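# Arrange three letter blocks to spell BOX on mat

## Task

Use three of the four blocks to spell "BOX". Each of the three must rest entirely on the mat, in one straight line with the blocks close together. Seen from the scene frame's origin, the letters on their top faces must read B, O, X from left to right, and each letter must be upright. The remaining block must rest entirely off the mat.

## Robot and tools

Robot: two arms. left_arm carries a left hand and sits on the +y side, with its base at (+0.021, +0.353, 0) m. right_arm carries a right hand, with its base at (+0.026, -0.278, 0) m. Each hand has a thumb and four fingers. A two-camera stand is fixed behind the arms. Loose objects may occasionally get nudged by something other than the robot.

Scene frame: the origin is at table-top height, halfway between the arms' nominal bases. +z is up, +x points out over the table, and +y points toward left_arm. Image left and right do not match these arm names. Reported hand positions (metres) and quat_wxyz orientations are given in this frame. They can be off by a few centimetres, more so at long reach.

Hand point: a reference spot 0.05 m in front of the palm. Its +z runs along the straight fingers, which extend 0.06 to 0.07 m past it. Its +y points out of the palm. On the right hand its +x points away from the thumb; on the left hand it points toward the thumb. A wrist bracket on the little-finger side can strike objects.

Row layout: 28 numbers, each in [-1, 1]. Send all 28 even when only one arm moves. The order is:
- left_arm dx, dy, dz, rx, ry, rz
- left hand: thumb_turn, thumb_bend, index, middle, ring, little, force_limit, speed
- right_arm dx, dy, dz, rx, ry, rz
- right hand: the same eight numbers

Pose numbers are offsets, not places. Each one counts from that arm's current Hand target and runs along the Hand target's own axes. 1.0 means 0.6 m for dx/dy/dz, or 180 degrees for the rotation vector (rx, ry, rz). Six zeros re-request the current Hand target. Each new action or move starts from the updated Hand target, so sending the same offset again moves the arm further.

Hand numbers are absolute motor targets, not offsets. -1 is open and +1 is closed: thumb_turn +1 puts the thumb in front of the palm, and +1 curls a finger. force_limit scales from about 0 N at -1 to 10 N at +1 (15 N for the two thumb motors). speed rises from nearly zero at -1 to full at +0.48 and stays full above that. There is no value meaning "keep as is". To hold a hand steady, resend the last eight numbers actually sent to it. Before anything has been sent, use hand_measured plus hand_force_limit and hand_speed.

A grip works on objects roughly 0.035 to 0.065 m thick, with the thumb turned fully in front of the palm. For a gentle grip, close with speed -0.94 or lower. To loosen, send targets more open than hand_measured.

Tools:
- execute_actions(actions, cameras): actions is a list of actions. Each action is a table of up to 15 rows, one per 1/30 s step. A short table repeats its last row to fill 15 steps. Every row counts from the Hand target at the start of its action, not from the previous row. An empty list returns camera images.
- move(target, speed, blend, blocking, cameras): steers hand points in straight lines. target is one 28-number row, or a list of up to 15 rows; every row counts from the same starting Hand targets. speed is in m/s, from 0.002 to 4.3, default 0.25; turning is capped at twice that in rad/s. Give one speed or one per target. blend (m) rounds corners in a list; 0 stops at each target. blocking=false returns after about 0.5 s while the move continues. Moves last at least 0.5 s and stop at 10 s. They do not avoid obstacles or the other arm.
- wait(seconds 0 to 10, cameras): lets time pass while each arm holds its last command.
- stop(cameras): brakes a running move.
- zoom_image(camera, region [x0, y0, x1, y1] in pixels, at most 504 wide and 504 high): gives a closer view of the latest image from one camera.
- show_instructions(): shows reference pages.
- finished_scene(scene=1): ends the scene for good.

Cameras: cam_head_left, cam_head_right, cam_high, cam_low, cam_left_wrist, cam_right_wrist, each 672x504. Pass ["all"] for every camera, or [] for none.

Reading results:
- Hand target: the pose last commanded, after clipping. The next offsets count from it. The hand often rests 1 to 3 cm short of it (sometimes 5 cm), usually lower; that alone does not mean contact. Send the missing distance as a new offset.
- Orientation commands are clipped to within 40 degrees of the measured orientation.
- hand_measured, hand_stopped_by (moving, target, force, stalled, fault) and hand_load_n: six values each, in motor order. A load near 0 after gripping means the object was lost.
- move line: states how the move ended (done, off_target, moving, held, fault). limits=paced means the pose was clipped; limits=held means steps were withheld.
- MOTOR HOT appears at 85 °C. At 100 °C the arm goes limp for 30 to 60 s; holding loads or straining against an unreachable pose heats motors.

Avoid:
- Knocking anything off the table; that fails the task.
- Dropping or releasing moving blocks, and fast impacts. A hit or press is harder the faster the move and the farther the target lies beyond the contact point.
- Contact between the two arms, including one hand closing on the other's fingers.
- Paths that pass near an arm's own base; go around it instead.
- Heavy loads on fingers.
- An arm stopped against something keeps pushing. Command it back past its hand point to release.

Each tool is called after "Call:" by a JSON object that holds its "api" and its "payload", one argument or row to a line.

Reference images:

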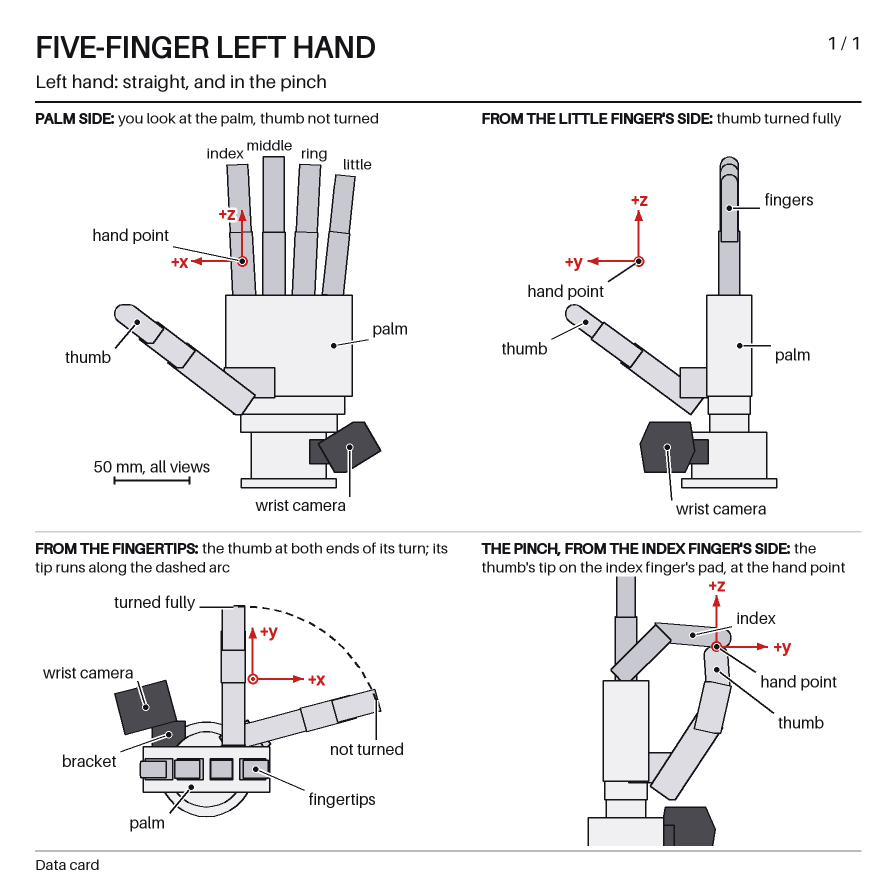

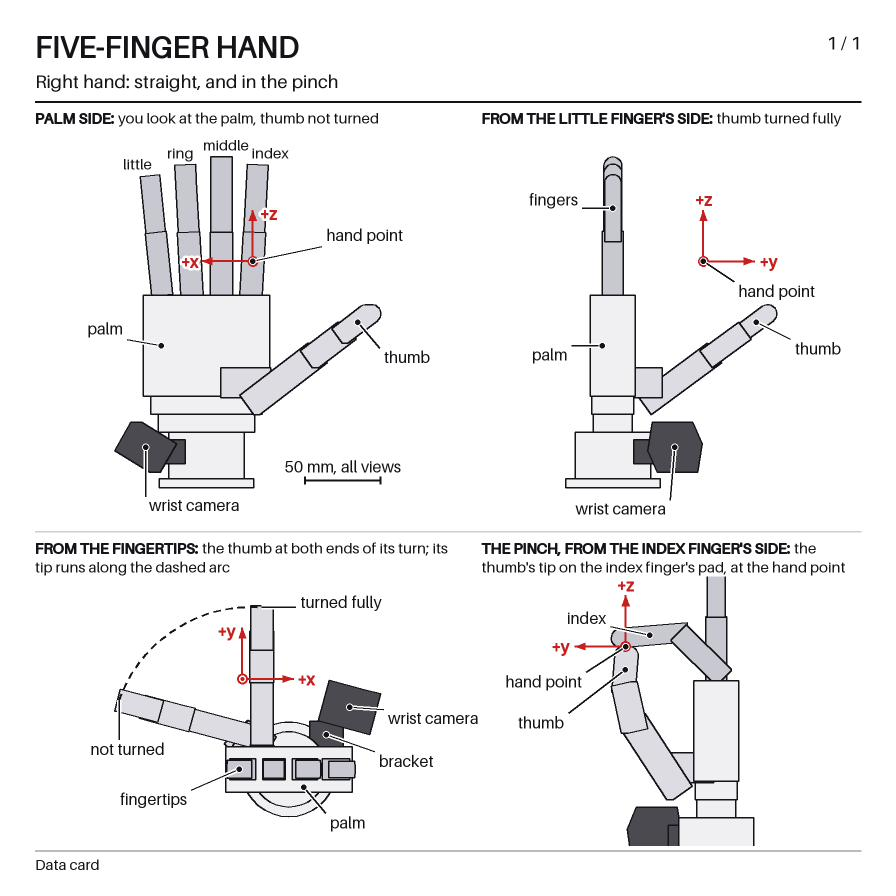

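## Session

Call:
{"api": "execute_actions", "payload": {
  "actions": []
}}

Scene clock: 0.00 s.
left_arm: end_effector_position=(+0.6103, +0.4664, +0.3195) hand_measured=(-1.000, -1.000, -1.000, -1.000, -1.000, -1.000) hand_load_n=(+0.5, +0.0, +0.0, +0.0, +0.0, +0.0) hand_stopped_by=(target, target, target, target, target, target) hand_force_limit=0.00 hand_speed=-0.80 end_effector_quat_wxyz=(+0.023, +0.205, +0.892, +0.403) | right_arm: end_effector_position=(+0.3124, +0.3124, +0.3344) hand_measured=(-1.000, -1.000, -1.000, -1.000, -1.000, -1.000) hand_load_n=(+0.0, +0.0, +0.0, +0.0, +0.0, +0.0) hand_stopped_by=(target, target, target, target, target, target) hand_force_limit=0.00 hand_speed=-0.80 end_effector_quat_wxyz=(-0.382, +0.551, +0.475, +0.570)
Joint positions: left_arm=[-0.15 1.781 1.753 -1.376 -0.817 1.966] | right_arm=[1.247 1.408 1.029 0.319 -0.122 -1.699]
Joint velocities: within noise
Joint torques (N m): no reading
Motor temperatures (°C): left_arm=[32 37 30 33 27 28] | right_arm=[32 32 35 30 27 29]
Heat: left arm: hottest shoulder 37 °C; right arm: hottest elbow 35 °C.
Hand target: left_arm +0.6145, +0.4658, +0.3300; +0.035, +0.199, +0.892, +0.404 | right_arm +0.3142, +0.3167, +0.3570; -0.388, +0.540, +0.468, +0.582

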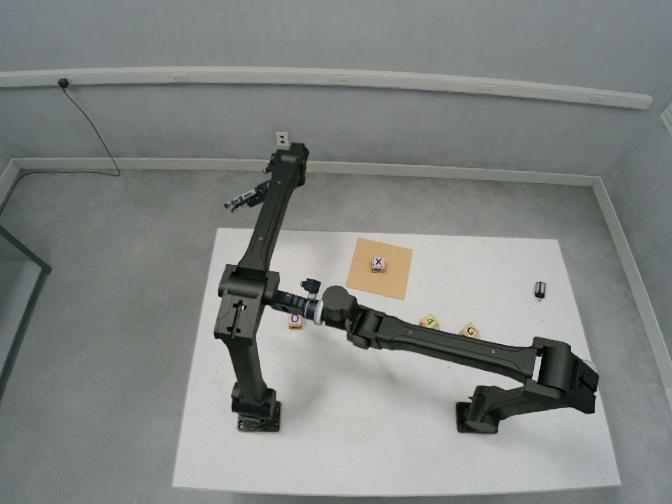

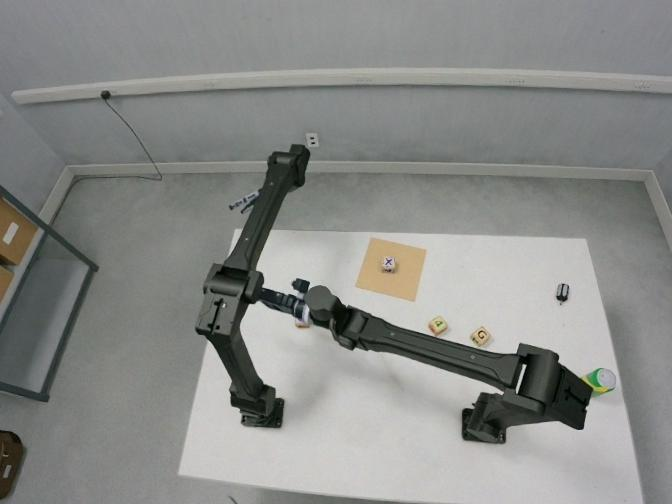

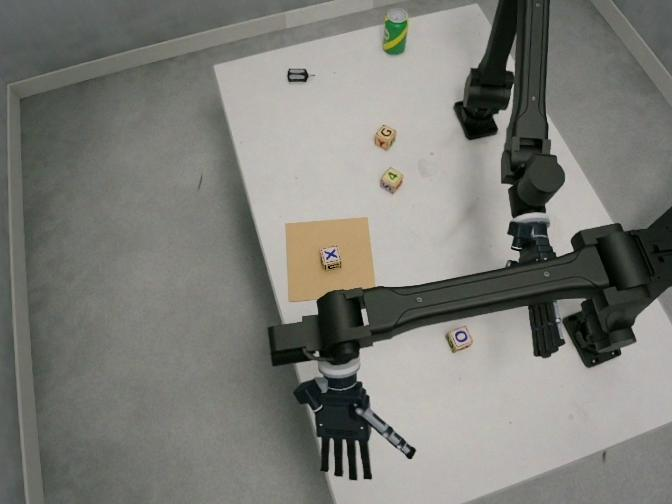

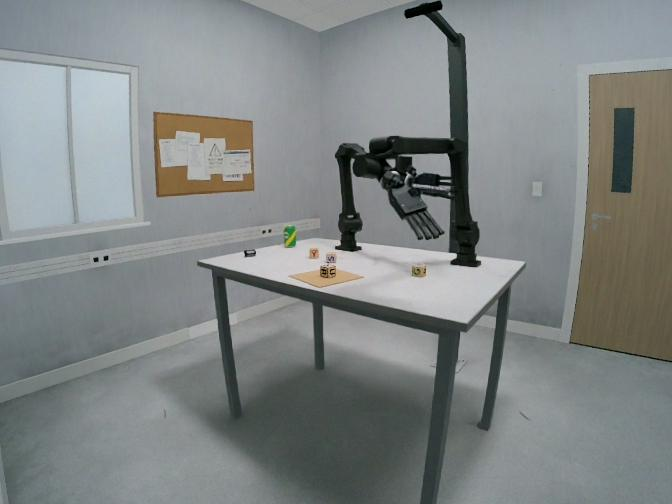

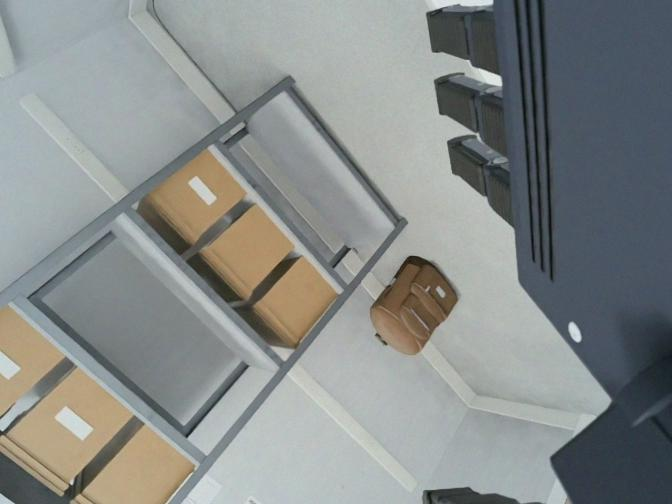

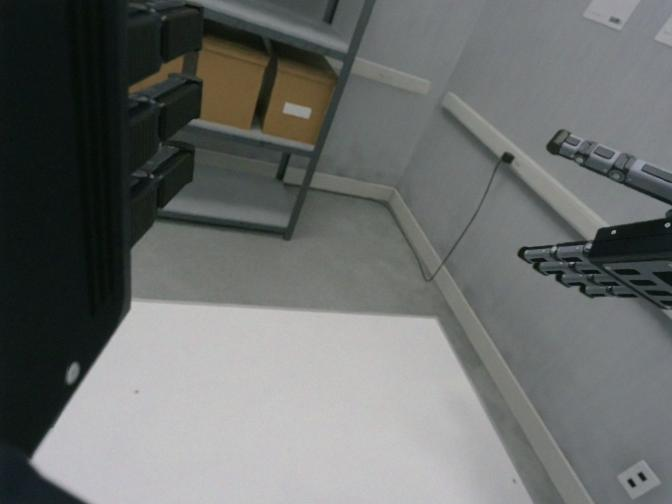

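Call:
{"api": "zoom_image", "payload": {
  "camera": "cam_head_left",
  "region": [340, 230, 500, 350]
}}

Call:
{"api": "zoom_image", "payload": {
  "camera": "cam_head_left",
  "region": [260, 290, 340, 350]
}}

Call:
{"api": "zoom_image", "payload": {
  "camera": "cam_high",
  "region": [350, 100, 430, 220]
}}

Call:
{"api": "zoom_image", "payload": {
  "camera": "cam_high",
  "region": [270, 210, 390, 310]
}}

Call:
{"api": "zoom_image", "payload": {
  "camera": "cam_high",
  "region": [430, 310, 490, 360]
}}

Call:
{"api": "zoom_image", "payload": {
  "camera": "cam_low",
  "region": [280, 230, 440, 290]
}}

Scaled by 3.150.

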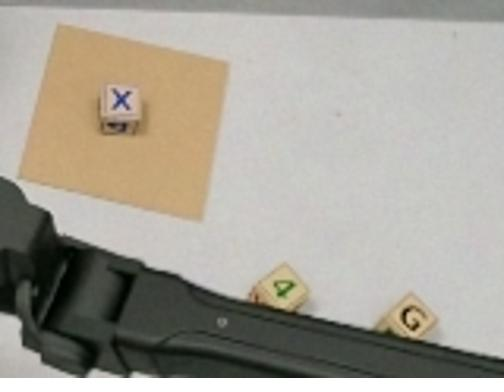

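Scaled by 6.300.

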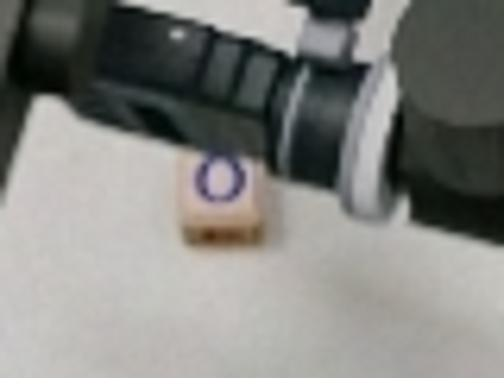

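Scaled by 4.200.

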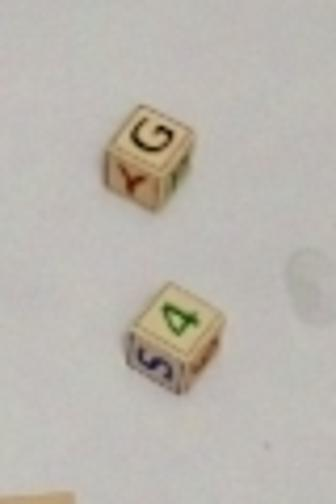

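Scaled by 4.200.

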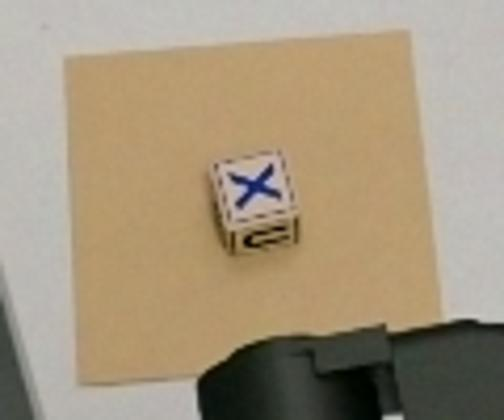

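Scaled by 8.400.

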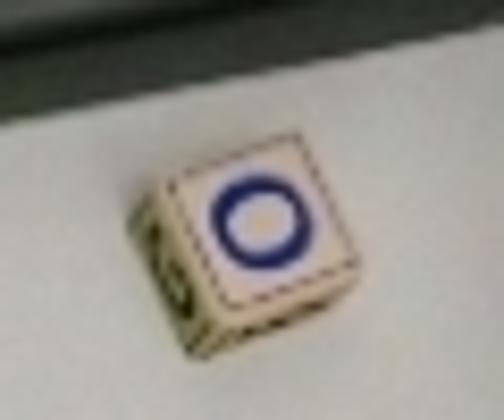

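Scaled by 3.150.

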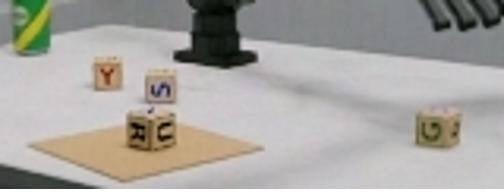

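Call:
{"api": "move", "payload": {
  "target": [0,0,0,0,0,0,-1,-1,-1,-1,-1,-1,0,-0.8,-0.038,0.163,-0.818,-0.498,0.147,0.584,-1,-1,-1,-1,-1,-1,0,-0.8],
  "speed": 0.3,
  "cameras": ["cam_high","cam_head_left"]
}}

Scene clock: 7.80 s.
left_arm: end_effector_position=(+0.6103, +0.4664, +0.3195) hand_measured=(-1.000, -1.000, -1.000, -1.000, -1.000, -1.000) hand_load_n=(+0.0, +0.0, +0.0, +0.0, +0.0, +0.0) hand_stopped_by=(target, target, target, target, target, target) hand_force_limit=0.00 hand_speed=-0.80 end_effector_quat_wxyz=(+0.023, +0.205, +0.892, +0.403) | right_arm: end_effector_position=(+0.2759, -0.1830, +0.3292) hand_measured=(-1.000, -1.000, -1.000, -1.000, -1.000, -1.000) hand_load_n=(+0.0, +0.0, +0.0, +0.0, +0.0, +0.0) hand_stopped_by=(target, target, target, target, target, target) hand_force_limit=0.00 hand_speed=-0.80 end_effector_quat_wxyz=(-0.282, +0.653, -0.639, +0.293)
Joint positions: left_arm=[-0.15 1.781 1.753 -1.376 -0.817 1.966] | right_arm=[0.499 0.631 1.029 -1.18 0.323 0.276]
Joint torques (N m): left_arm=[-0.62 -17.49 11.43 0.2 -0.76 0.01] | right_arm=[-0.38 3.55 13.42 0.76 0.03 0.06]
Heat: left arm: hottest shoulder 38 °C; right arm: hottest elbow 37 °C.
Hand target: left_arm +0.6145, +0.4658, +0.3300; +0.035, +0.199, +0.892, +0.404 | right_arm +0.2802, -0.1831, +0.3566; -0.299, +0.641, -0.641, +0.299
Off the commanded pose: left_arm 0.011 m, 2 deg | right_arm 0.028 m, 2 deg.
move: off_target (left_arm, right_arm)
Images, in order (width x height): cam_head_left 672x504, cam_high 672x504.

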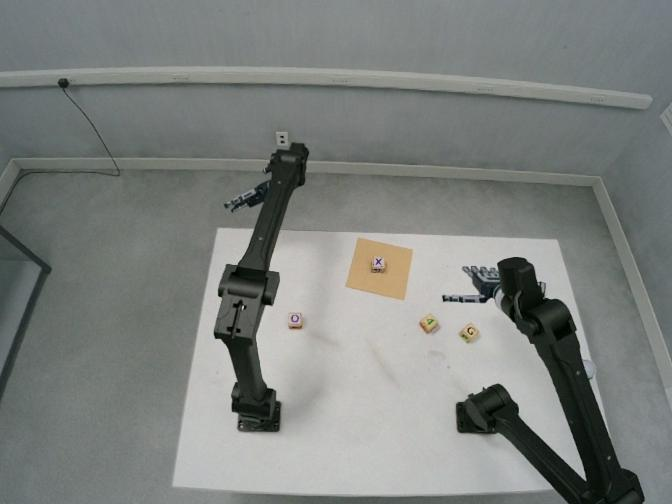

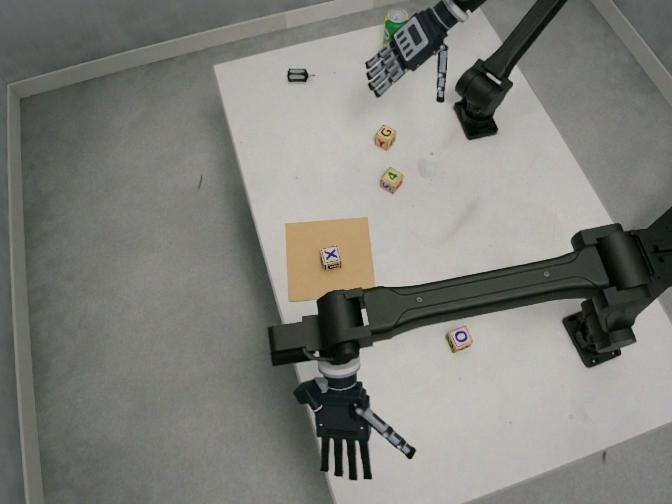

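Call:
{"api": "zoom_image", "payload": {
  "camera": "cam_head_left",
  "region": [410, 305, 490, 350]
}}

Call:
{"api": "zoom_image", "payload": {
  "camera": "cam_head_left",
  "region": [360, 245, 400, 285]
}}

Call:
{"api": "zoom_image", "payload": {
  "camera": "cam_head_left",
  "region": [275, 300, 315, 340]
}}

Call:
{"api": "zoom_image", "payload": {
  "camera": "cam_high",
  "region": [310, 235, 350, 275]
}}

Call:
{"api": "zoom_image", "payload": {
  "camera": "cam_high",
  "region": [370, 120, 410, 200]
}}

Scaled by 6.300.

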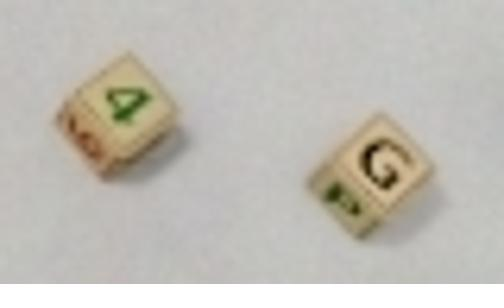

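Scaled by 12.600.

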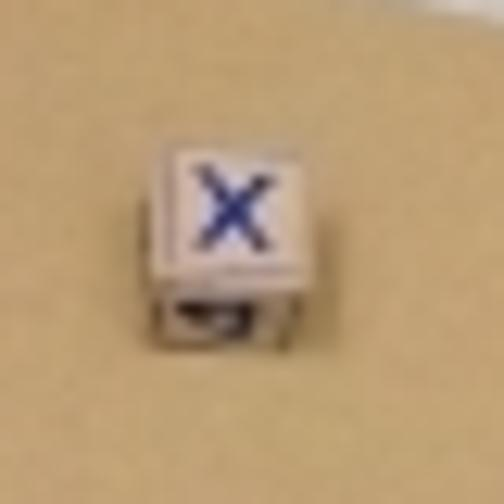

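Scaled by 12.600.

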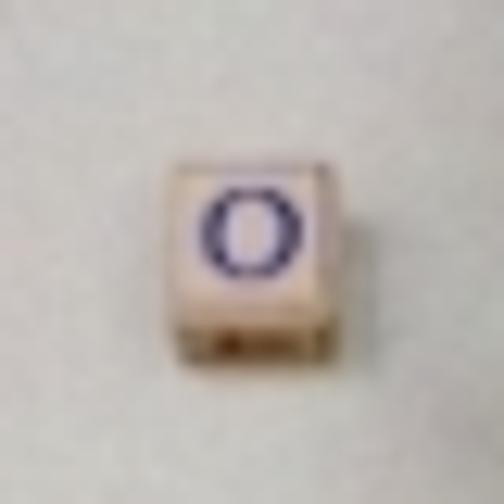

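Scaled by 12.600.

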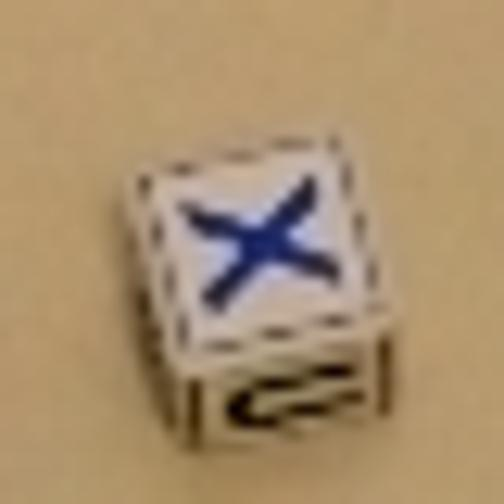

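Scaled by 6.300.

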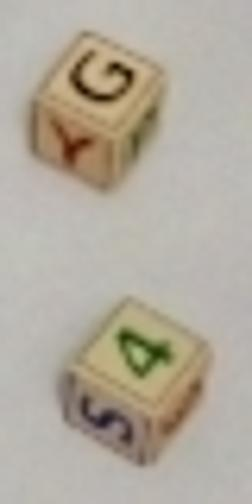

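Call:
{"api": "wait", "payload": {
  "seconds": 0,
  "cameras": ["cam_right_wrist","cam_left_wrist","cam_head_right","cam_low"]
}}

Scene clock: 8.87 s.
left_arm: end_effector_position=(+0.6103, +0.4664, +0.3195) hand_measured=(-1.000, -1.000, -1.000, -1.000, -1.000, -1.000) hand_load_n=(+0.0, +0.0, +0.0, +0.0, +0.0, +0.0) hand_stopped_by=(target, target, target, target, target, target) hand_force_limit=0.00 hand_speed=-0.80 end_effector_quat_wxyz=(+0.023, +0.205, +0.892, +0.403) | right_arm: end_effector_position=(+0.2760, -0.1831, +0.3292) hand_measured=(-1.000, -1.000, -1.000, -1.000, -1.000, -1.000) hand_load_n=(+0.0, +0.0, +0.0, +0.0, +0.0, +0.0) hand_stopped_by=(target, target, target, target, target, target) hand_force_limit=0.00 hand_speed=-0.80 end_effector_quat_wxyz=(-0.282, +0.653, -0.639, +0.293)
Joint positions: left_arm=[-0.15 1.781 1.753 -1.376 -0.817 1.966] | right_arm=[0.499 0.631 1.029 -1.18 0.323 0.276]
Joint torques (N m): left_arm=[-0.56 -17.61 11.43 0.2 -0.76 0.01] | right_arm=[-0.73 3.43 13.23 0.73 0.02 0.12]
Heat: left arm: hottest shoulder 38 °C; right arm: hottest elbow 37 °C.
Hand target: left_arm +0.6145, +0.4658, +0.3300; +0.035, +0.199, +0.892, +0.404 | right_arm +0.2802, -0.1831, +0.3567; -0.299, +0.641, -0.641, +0.299
Off the commanded pose: left_arm 0.011 m, 2 deg | right_arm 0.028 m, 2 deg.
Images, in order (width x height): cam_head_right 672x504, cam_low 672x504, cam_left_wrist 672x504, cam_right_wrist 672x504.

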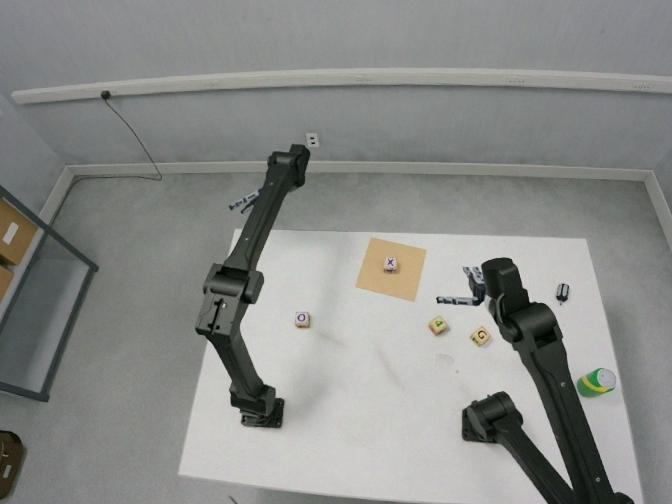

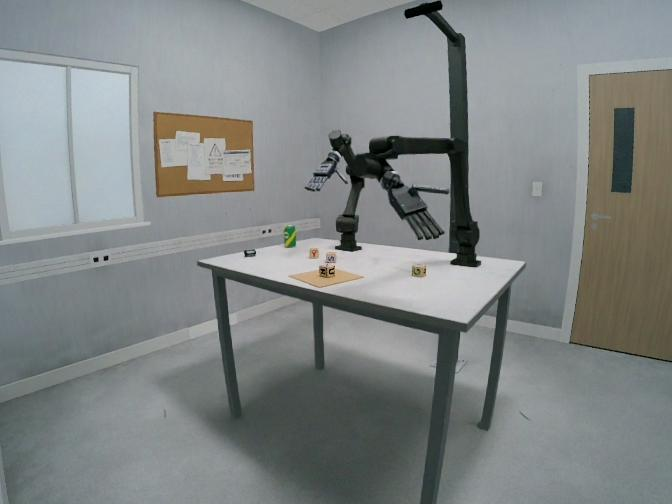

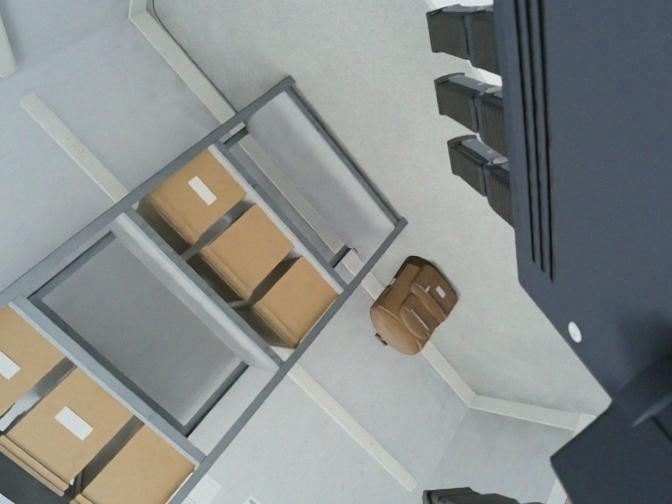

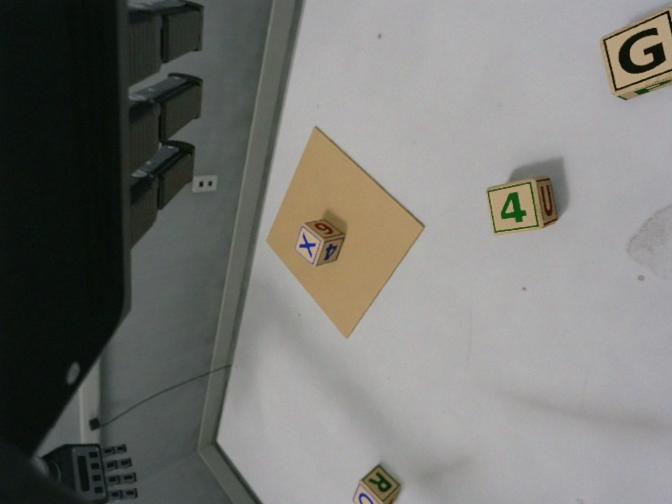

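Call:
{"api": "zoom_image", "payload": {
  "camera": "cam_right_wrist",
  "region": [470, 150, 590, 250]
}}

Call:
{"api": "zoom_image", "payload": {
  "camera": "cam_right_wrist",
  "region": [280, 200, 370, 280]
}}

Call:
{"api": "zoom_image", "payload": {
  "camera": "cam_right_wrist",
  "region": [340, 450, 420, 504]
}}

Call:
{"api": "zoom_image", "payload": {
  "camera": "cam_right_wrist",
  "region": [590, 0, 672, 110]
}}

Scaled by 4.200.

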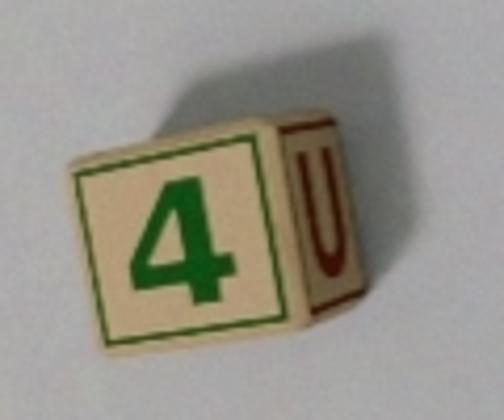

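Scaled by 5.600.

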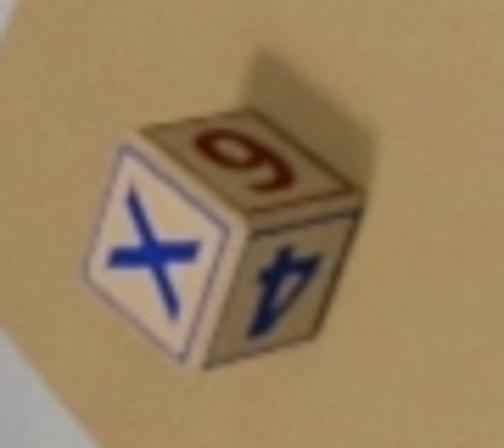

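Scaled by 6.300.

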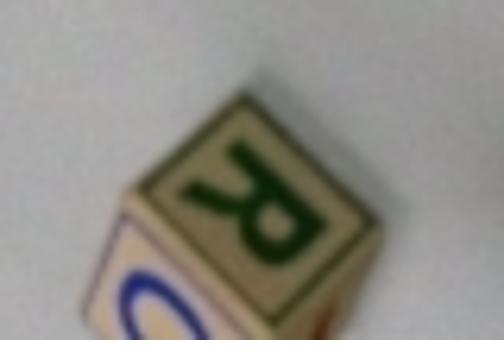

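Scaled by 4.582.

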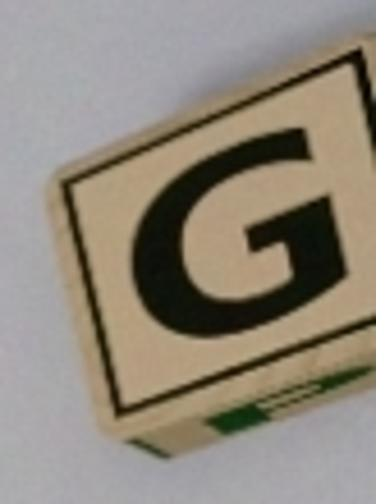

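Call:
{"api": "wait", "payload": {
  "seconds": 0,
  "cameras": ["cam_head_right","cam_head_left","cam_right_wrist"]
}}

Call:
{"api": "zoom_image", "payload": {
  "camera": "cam_head_right",
  "region": [465, 320, 497, 352]
}}

Call:
{"api": "zoom_image", "payload": {
  "camera": "cam_head_left",
  "region": [453, 317, 485, 349]
}}

Call:
{"api": "zoom_image", "payload": {
  "camera": "cam_right_wrist",
  "region": [592, 60, 672, 110]
}}

Scene clock: 9.50 s.
left_arm: end_effector_position=(+0.6103, +0.4664, +0.3195) hand_measured=(-1.000, -1.000, -1.000, -1.000, -1.000, -1.000) hand_load_n=(+0.0, +0.0, +0.0, +0.0, +0.0, +0.0) hand_stopped_by=(target, target, target, target, target, target) hand_force_limit=0.00 hand_speed=-0.80 end_effector_quat_wxyz=(+0.023, +0.205, +0.892, +0.403) | right_arm: end_effector_position=(+0.2760, -0.1831, +0.3292) hand_measured=(-1.000, -1.000, -1.000, -1.000, -1.000, -1.000) hand_load_n=(+0.0, +0.0, +0.0, +0.0, +0.0, +0.0) hand_stopped_by=(target, target, target, target, target, target) hand_force_limit=0.00 hand_speed=-0.80 end_effector_quat_wxyz=(-0.282, +0.653, -0.639, +0.293)
Joint positions: left_arm=[-0.15 1.781 1.753 -1.376 -0.817 1.966] | right_arm=[0.499 0.631 1.029 -1.18 0.323 0.276]
Joint torques (N m): left_arm=[-0.5 -17.44 11.43 0.2 -0.76 0.01] | right_arm=[-0.26 3.14 13.49 0.55 0.04 0.05]
Heat: left arm: hottest shoulder 38 °C; right arm: hottest elbow 37 °C.
Hand target: left_arm +0.6145, +0.4658, +0.3300; +0.035, +0.199, +0.892, +0.404 | right_arm +0.2802, -0.1831, +0.3567; -0.299, +0.641, -0.641, +0.299
Off the commanded pose: left_arm 0.011 m, 2 deg | right_arm 0.028 m, 2 deg.
Images, in order (width x height): cam_head_left 672x504, cam_head_right 672x504, cam_right_wrist 672x504.

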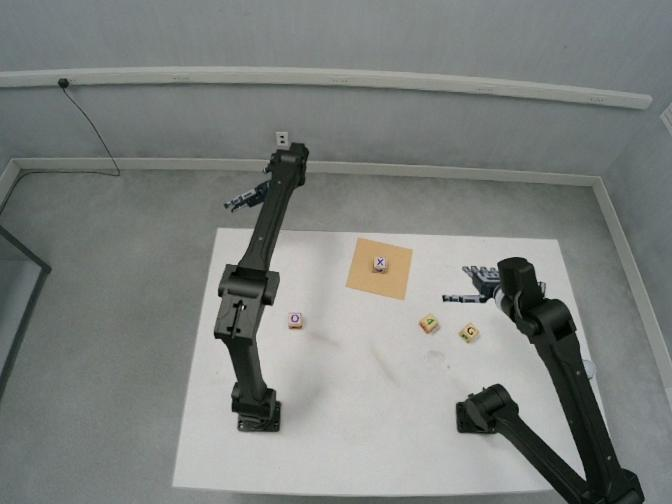

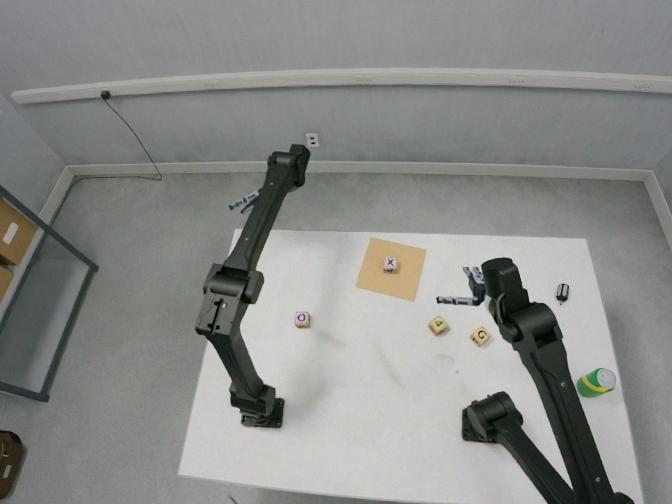

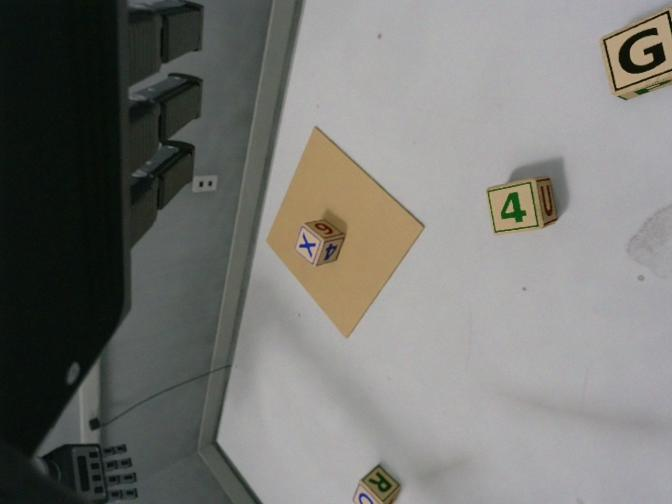

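Scaled by 15.750.

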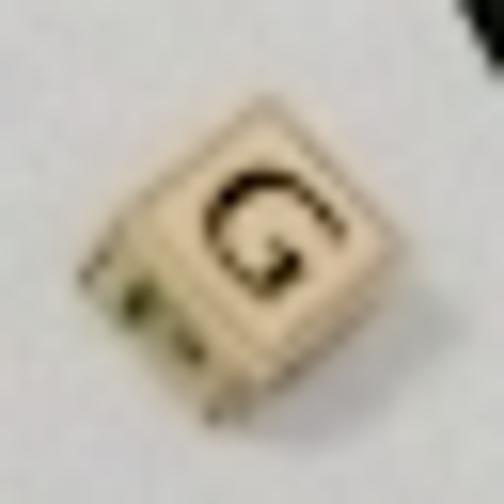

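Scaled by 15.750.

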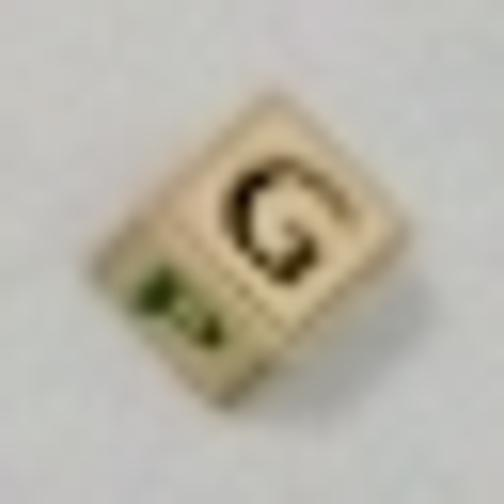

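Scaled by 6.300.

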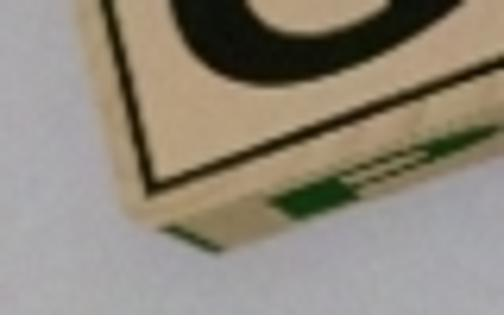

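Call:
{"api": "move", "payload": {
  "target": [0,0,0,0,0,0,-1,-1,-1,-1,-1,-1,0,-0.8,-0.133,0.043,-0.051,0,0,-0.278,-1,-1,-1,-1,-1,-1,0,-0.8],
  "speed": 0.3,
  "cameras": ["cam_right_wrist"]
}}

Scene clock: 11.97 s.
left_arm: end_effector_position=(+0.6103, +0.4664, +0.3195) hand_measured=(-1.000, -1.000, -1.000, -1.000, -1.000, -1.000) hand_load_n=(+0.0, +0.0, +0.0, +0.0, +0.0, +0.0) hand_stopped_by=(target, target, target, target, target, target) hand_force_limit=0.00 hand_speed=-0.80 end_effector_quat_wxyz=(+0.023, +0.205, +0.892, +0.403) | right_arm: end_effector_position=(+0.2378, -0.1091, +0.3325) hand_measured=(-1.000, -1.000, -1.000, -1.000, -1.000, -1.000) hand_load_n=(+0.0, +0.0, +0.0, +0.0, +0.0, +0.0) hand_stopped_by=(target, target, target, target, target, target) hand_force_limit=0.00 hand_speed=-0.80 end_effector_quat_wxyz=(-0.128, +0.855, -0.311, +0.394)
Joint positions: left_arm=[-0.15 1.781 1.753 -1.376 -0.817 1.966] | right_arm=[1.151 0.868 1.158 -1.398 0.745 0.028]
Joint torques (N m): left_arm=[-0.56 -17.61 11.44 0.2 -0.76 0.01] | right_arm=[1.44 0.15 12.75 -0.01 0.65 0]
Heat: left arm: hottest shoulder 38 °C; right arm: hottest elbow 38 °C.
Hand target: left_arm +0.6145, +0.4658, +0.3300; +0.035, +0.199, +0.892, +0.404 | right_arm +0.2401, -0.1033, +0.3564; -0.145, +0.852, -0.309, +0.398
Off the commanded pose: left_arm 0.011 m, 2 deg | right_arm 0.025 m, 2 deg.
move: off_target (left_arm, right_arm)
Images, in order (width x height): cam_right_wrist 672x504.

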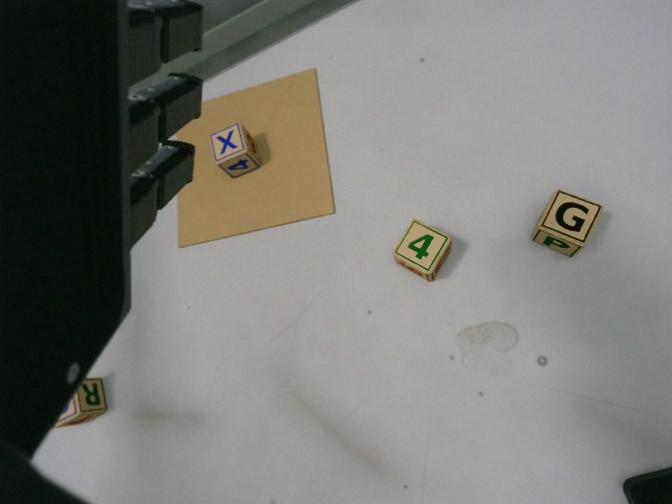

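Call:
{"api": "zoom_image", "payload": {
  "camera": "cam_right_wrist",
  "region": [520, 180, 620, 265]
}}

Call:
{"api": "zoom_image", "payload": {
  "camera": "cam_right_wrist",
  "region": [380, 210, 460, 290]
}}

Call:
{"api": "zoom_image", "payload": {
  "camera": "cam_right_wrist",
  "region": [200, 115, 270, 185]
}}

Call:
{"api": "zoom_image", "payload": {
  "camera": "cam_right_wrist",
  "region": [40, 370, 120, 435]
}}

Scaled by 5.040.

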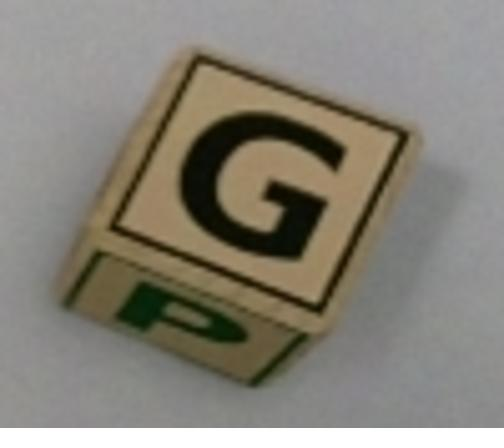

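Scaled by 6.300.

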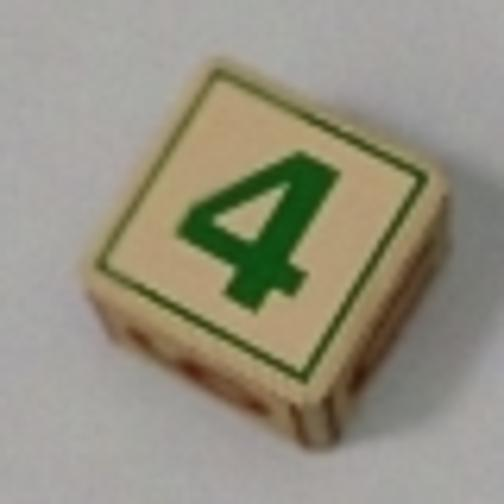

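Scaled by 7.200.

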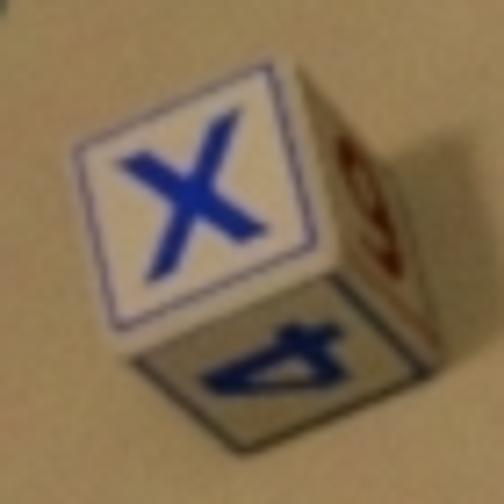

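Scaled by 6.300.

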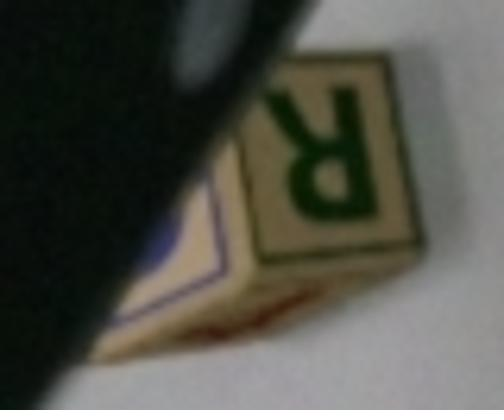

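Call:
{"api": "move", "payload": {
  "target": [0,0,0,0,0,0,-1,-1,-1,-1,-1,-1,0,-0.8,0.349,0.397,0.056,0,0,0.5,-1,-1,-1,-1,-1,-1,0,-0.8],
  "speed": 0.3,
  "cameras": ["cam_right_wrist","cam_head_right"]
}}

Scene clock: 16.03 s.
left_arm: end_effector_position=(+0.6103, +0.4664, +0.3195) hand_measured=(-1.000, -1.000, -1.000, -1.000, -1.000, -1.000) hand_load_n=(+0.0, +0.0, +0.0, +0.0, +0.0, +0.0) hand_stopped_by=(target, target, target, target, target, target) hand_force_limit=0.00 hand_speed=-0.80 end_effector_quat_wxyz=(+0.023, +0.205, +0.892, +0.403) | right_arm: end_effector_position=(+0.2686, -0.4151, +0.3195) hand_measured=(-1.000, -1.000, -1.000, -1.000, -1.000, -1.000) hand_load_n=(+0.0, +0.0, +0.0, +0.0, +0.0, +0.0) hand_stopped_by=(target, target, target, target, target, target) hand_force_limit=0.00 hand_speed=-0.80 end_effector_quat_wxyz=(+0.381, -0.386, +0.824, -0.164)
Joint positions: left_arm=[-0.15 1.781 1.753 -1.376 -0.817 1.966] | right_arm=[-0.992 0.853 1.038 -1.268 -0.733 -0.174]
Joint torques (N m): left_arm=[-0.56 -17.55 11.44 0.2 -0.76 0.01] | right_arm=[0.38 0.09 12.3 0.42 -0.73 0.18]
Heat: left arm: hottest shoulder 38 °C; right arm: hottest elbow 38 °C.
Hand target: left_arm +0.6145, +0.4658, +0.3300; +0.035, +0.199, +0.892, +0.404 | right_arm +0.2708, -0.4204, +0.3406; +0.384, -0.383, +0.821, -0.179
Off the commanded pose: left_arm 0.011 m, 2 deg | right_arm 0.022 m, 2 deg.
move: off_target (left_arm, right_arm)
Images, in order (width x height): cam_head_right 672x504, cam_right_wrist 672x504.

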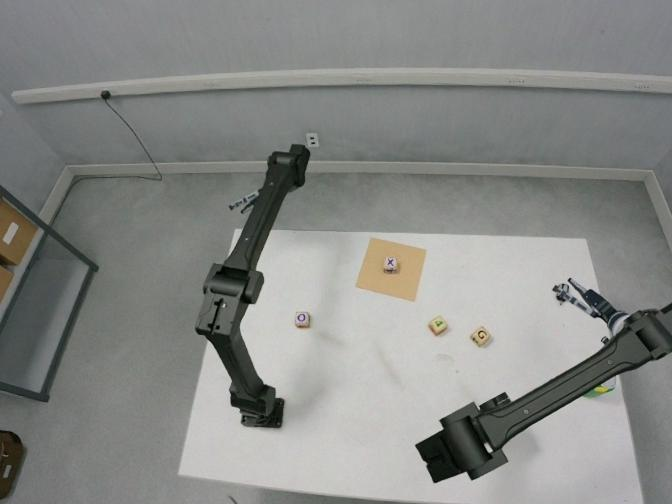

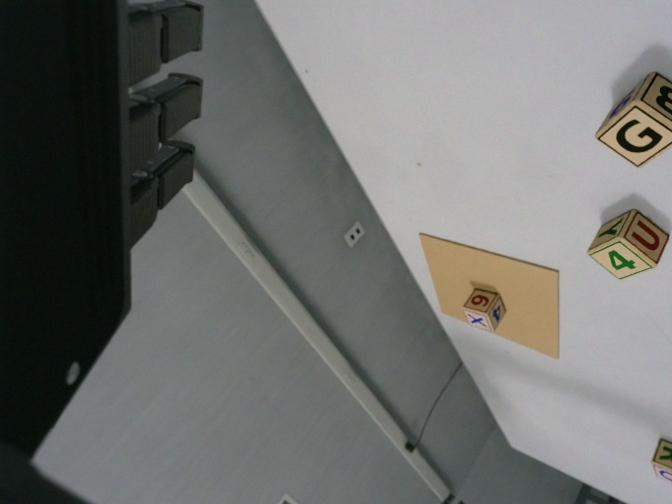

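Call:
{"api": "zoom_image", "payload": {
  "camera": "cam_right_wrist",
  "region": [582, 50, 672, 180]
}}

Call:
{"api": "zoom_image", "payload": {
  "camera": "cam_right_wrist",
  "region": [575, 190, 672, 290]
}}

Scaled by 3.877.

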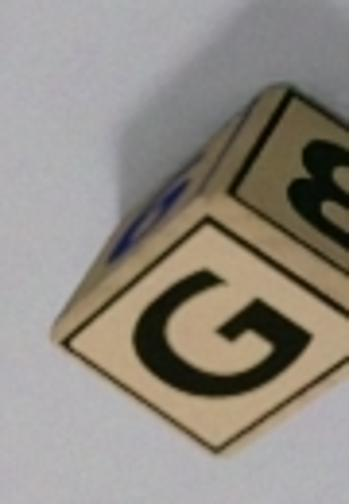

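Scaled by 5.040.

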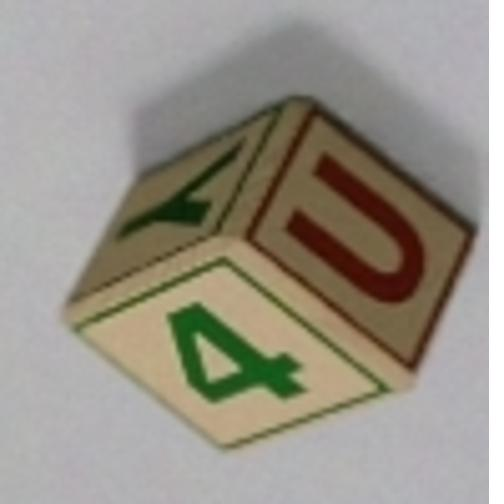

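Call:
{"api": "move", "payload": {
  "target": [0,0,0,0,0,0,-1,-1,-1,-1,-1,-1,0,-0.8,-0.002,-0.054,-0.079,-0.11,0,0,-1,-1,-1,-1,-1,-1,0,-0.8],
  "speed": 0.3,
  "cameras": ["cam_right_wrist"]
}}

Scene clock: 17.93 s.
left_arm: end_effector_position=(+0.6103, +0.4664, +0.3195) hand_measured=(-1.000, -1.000, -1.000, -1.000, -1.000, -1.000) hand_load_n=(+0.0, +0.0, +0.0, +0.0, +0.5, +0.0) hand_stopped_by=(target, target, target, target, target, target) hand_force_limit=0.00 hand_speed=-0.80 end_effector_quat_wxyz=(+0.023, +0.205, +0.892, +0.403) | right_arm: end_effector_position=(+0.2519, -0.4337, +0.3707) hand_measured=(-1.000, -1.000, -1.000, -1.000, -1.000, -1.000) hand_load_n=(+0.0, +0.0, +0.0, +0.0, +0.0, +0.0) hand_stopped_by=(target, target, target, target, target, target) hand_force_limit=0.00 hand_speed=-0.80 end_effector_quat_wxyz=(+0.316, -0.420, +0.848, -0.066)
Joint positions: left_arm=[-0.15 1.781 1.753 -1.376 -0.817 1.966] | right_arm=[-0.995 1.078 1.366 -1.667 -0.632 -0.346]
Joint torques (N m): left_arm=[-0.5 -17.55 11.44 0.21 -0.76 0.02] | right_arm=[-0.15 -2.08 12.38 -0.27 -0.5 -0.07]
Heat: left arm: hottest shoulder 38 °C; right arm: hottest elbow 39 °C.
Hand target: left_arm +0.6145, +0.4658, +0.3300; +0.035, +0.199, +0.892, +0.404 | right_arm +0.2508, -0.4402, +0.3906; +0.312, -0.444, +0.839, -0.035
Off the commanded pose: left_arm 0.011 m, 2 deg | right_arm 0.021 m, 5 deg.
joint sent to its limit (right arm) — joint 4 (wrist pitch), lower limit. The joint targets are off in orientation, not in position.
move: off_target (left_arm, right_arm)
Images, in order (width x height): cam_right_wrist 672x504.

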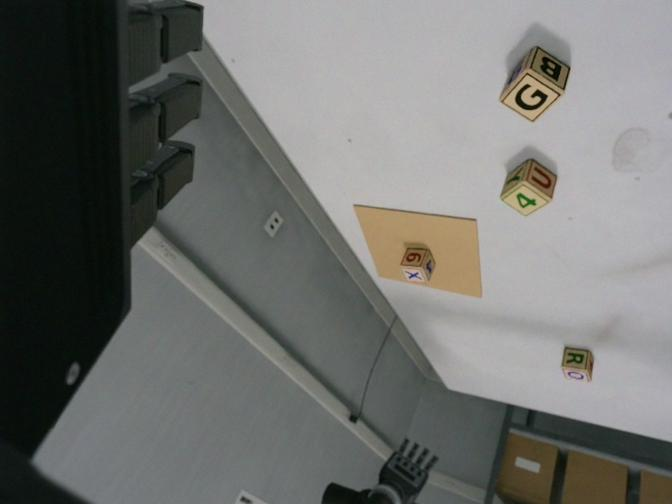

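Call:
{"api": "zoom_image", "payload": {
  "camera": "cam_right_wrist",
  "region": [490, 30, 590, 220]
}}

Call:
{"api": "zoom_image", "payload": {
  "camera": "cam_right_wrist",
  "region": [550, 335, 610, 390]
}}

Call:
{"api": "zoom_image", "payload": {
  "camera": "cam_right_wrist",
  "region": [385, 230, 445, 290]
}}

Scaled by 2.653.

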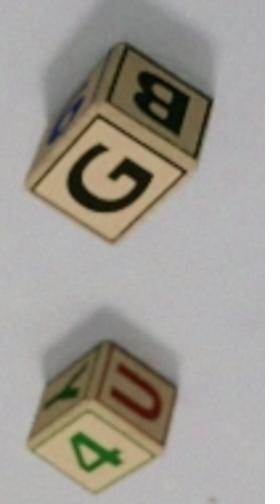

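Scaled by 8.400.

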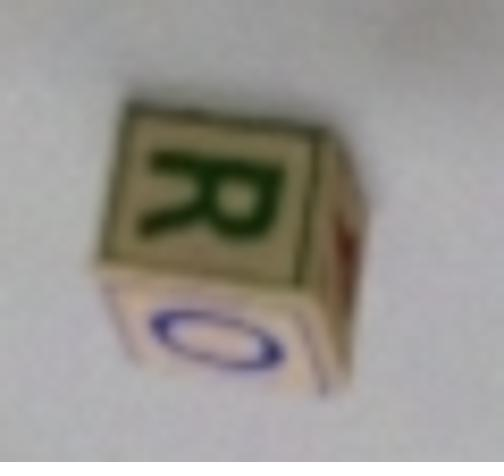

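Scaled by 8.400.

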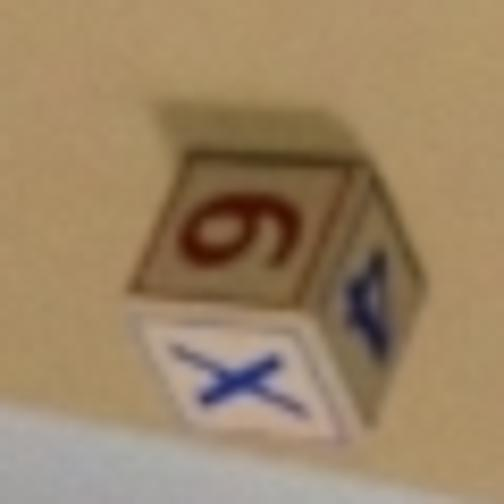

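Call:
{"api": "zoom_image", "payload": {
  "camera": "cam_right_wrist",
  "region": [495, 40, 580, 125]
}}

Scaled by 5.929.

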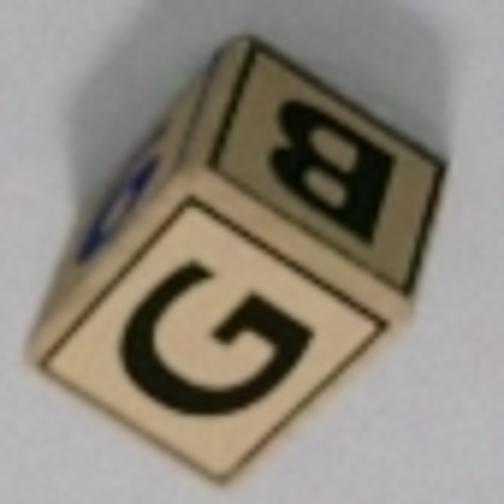

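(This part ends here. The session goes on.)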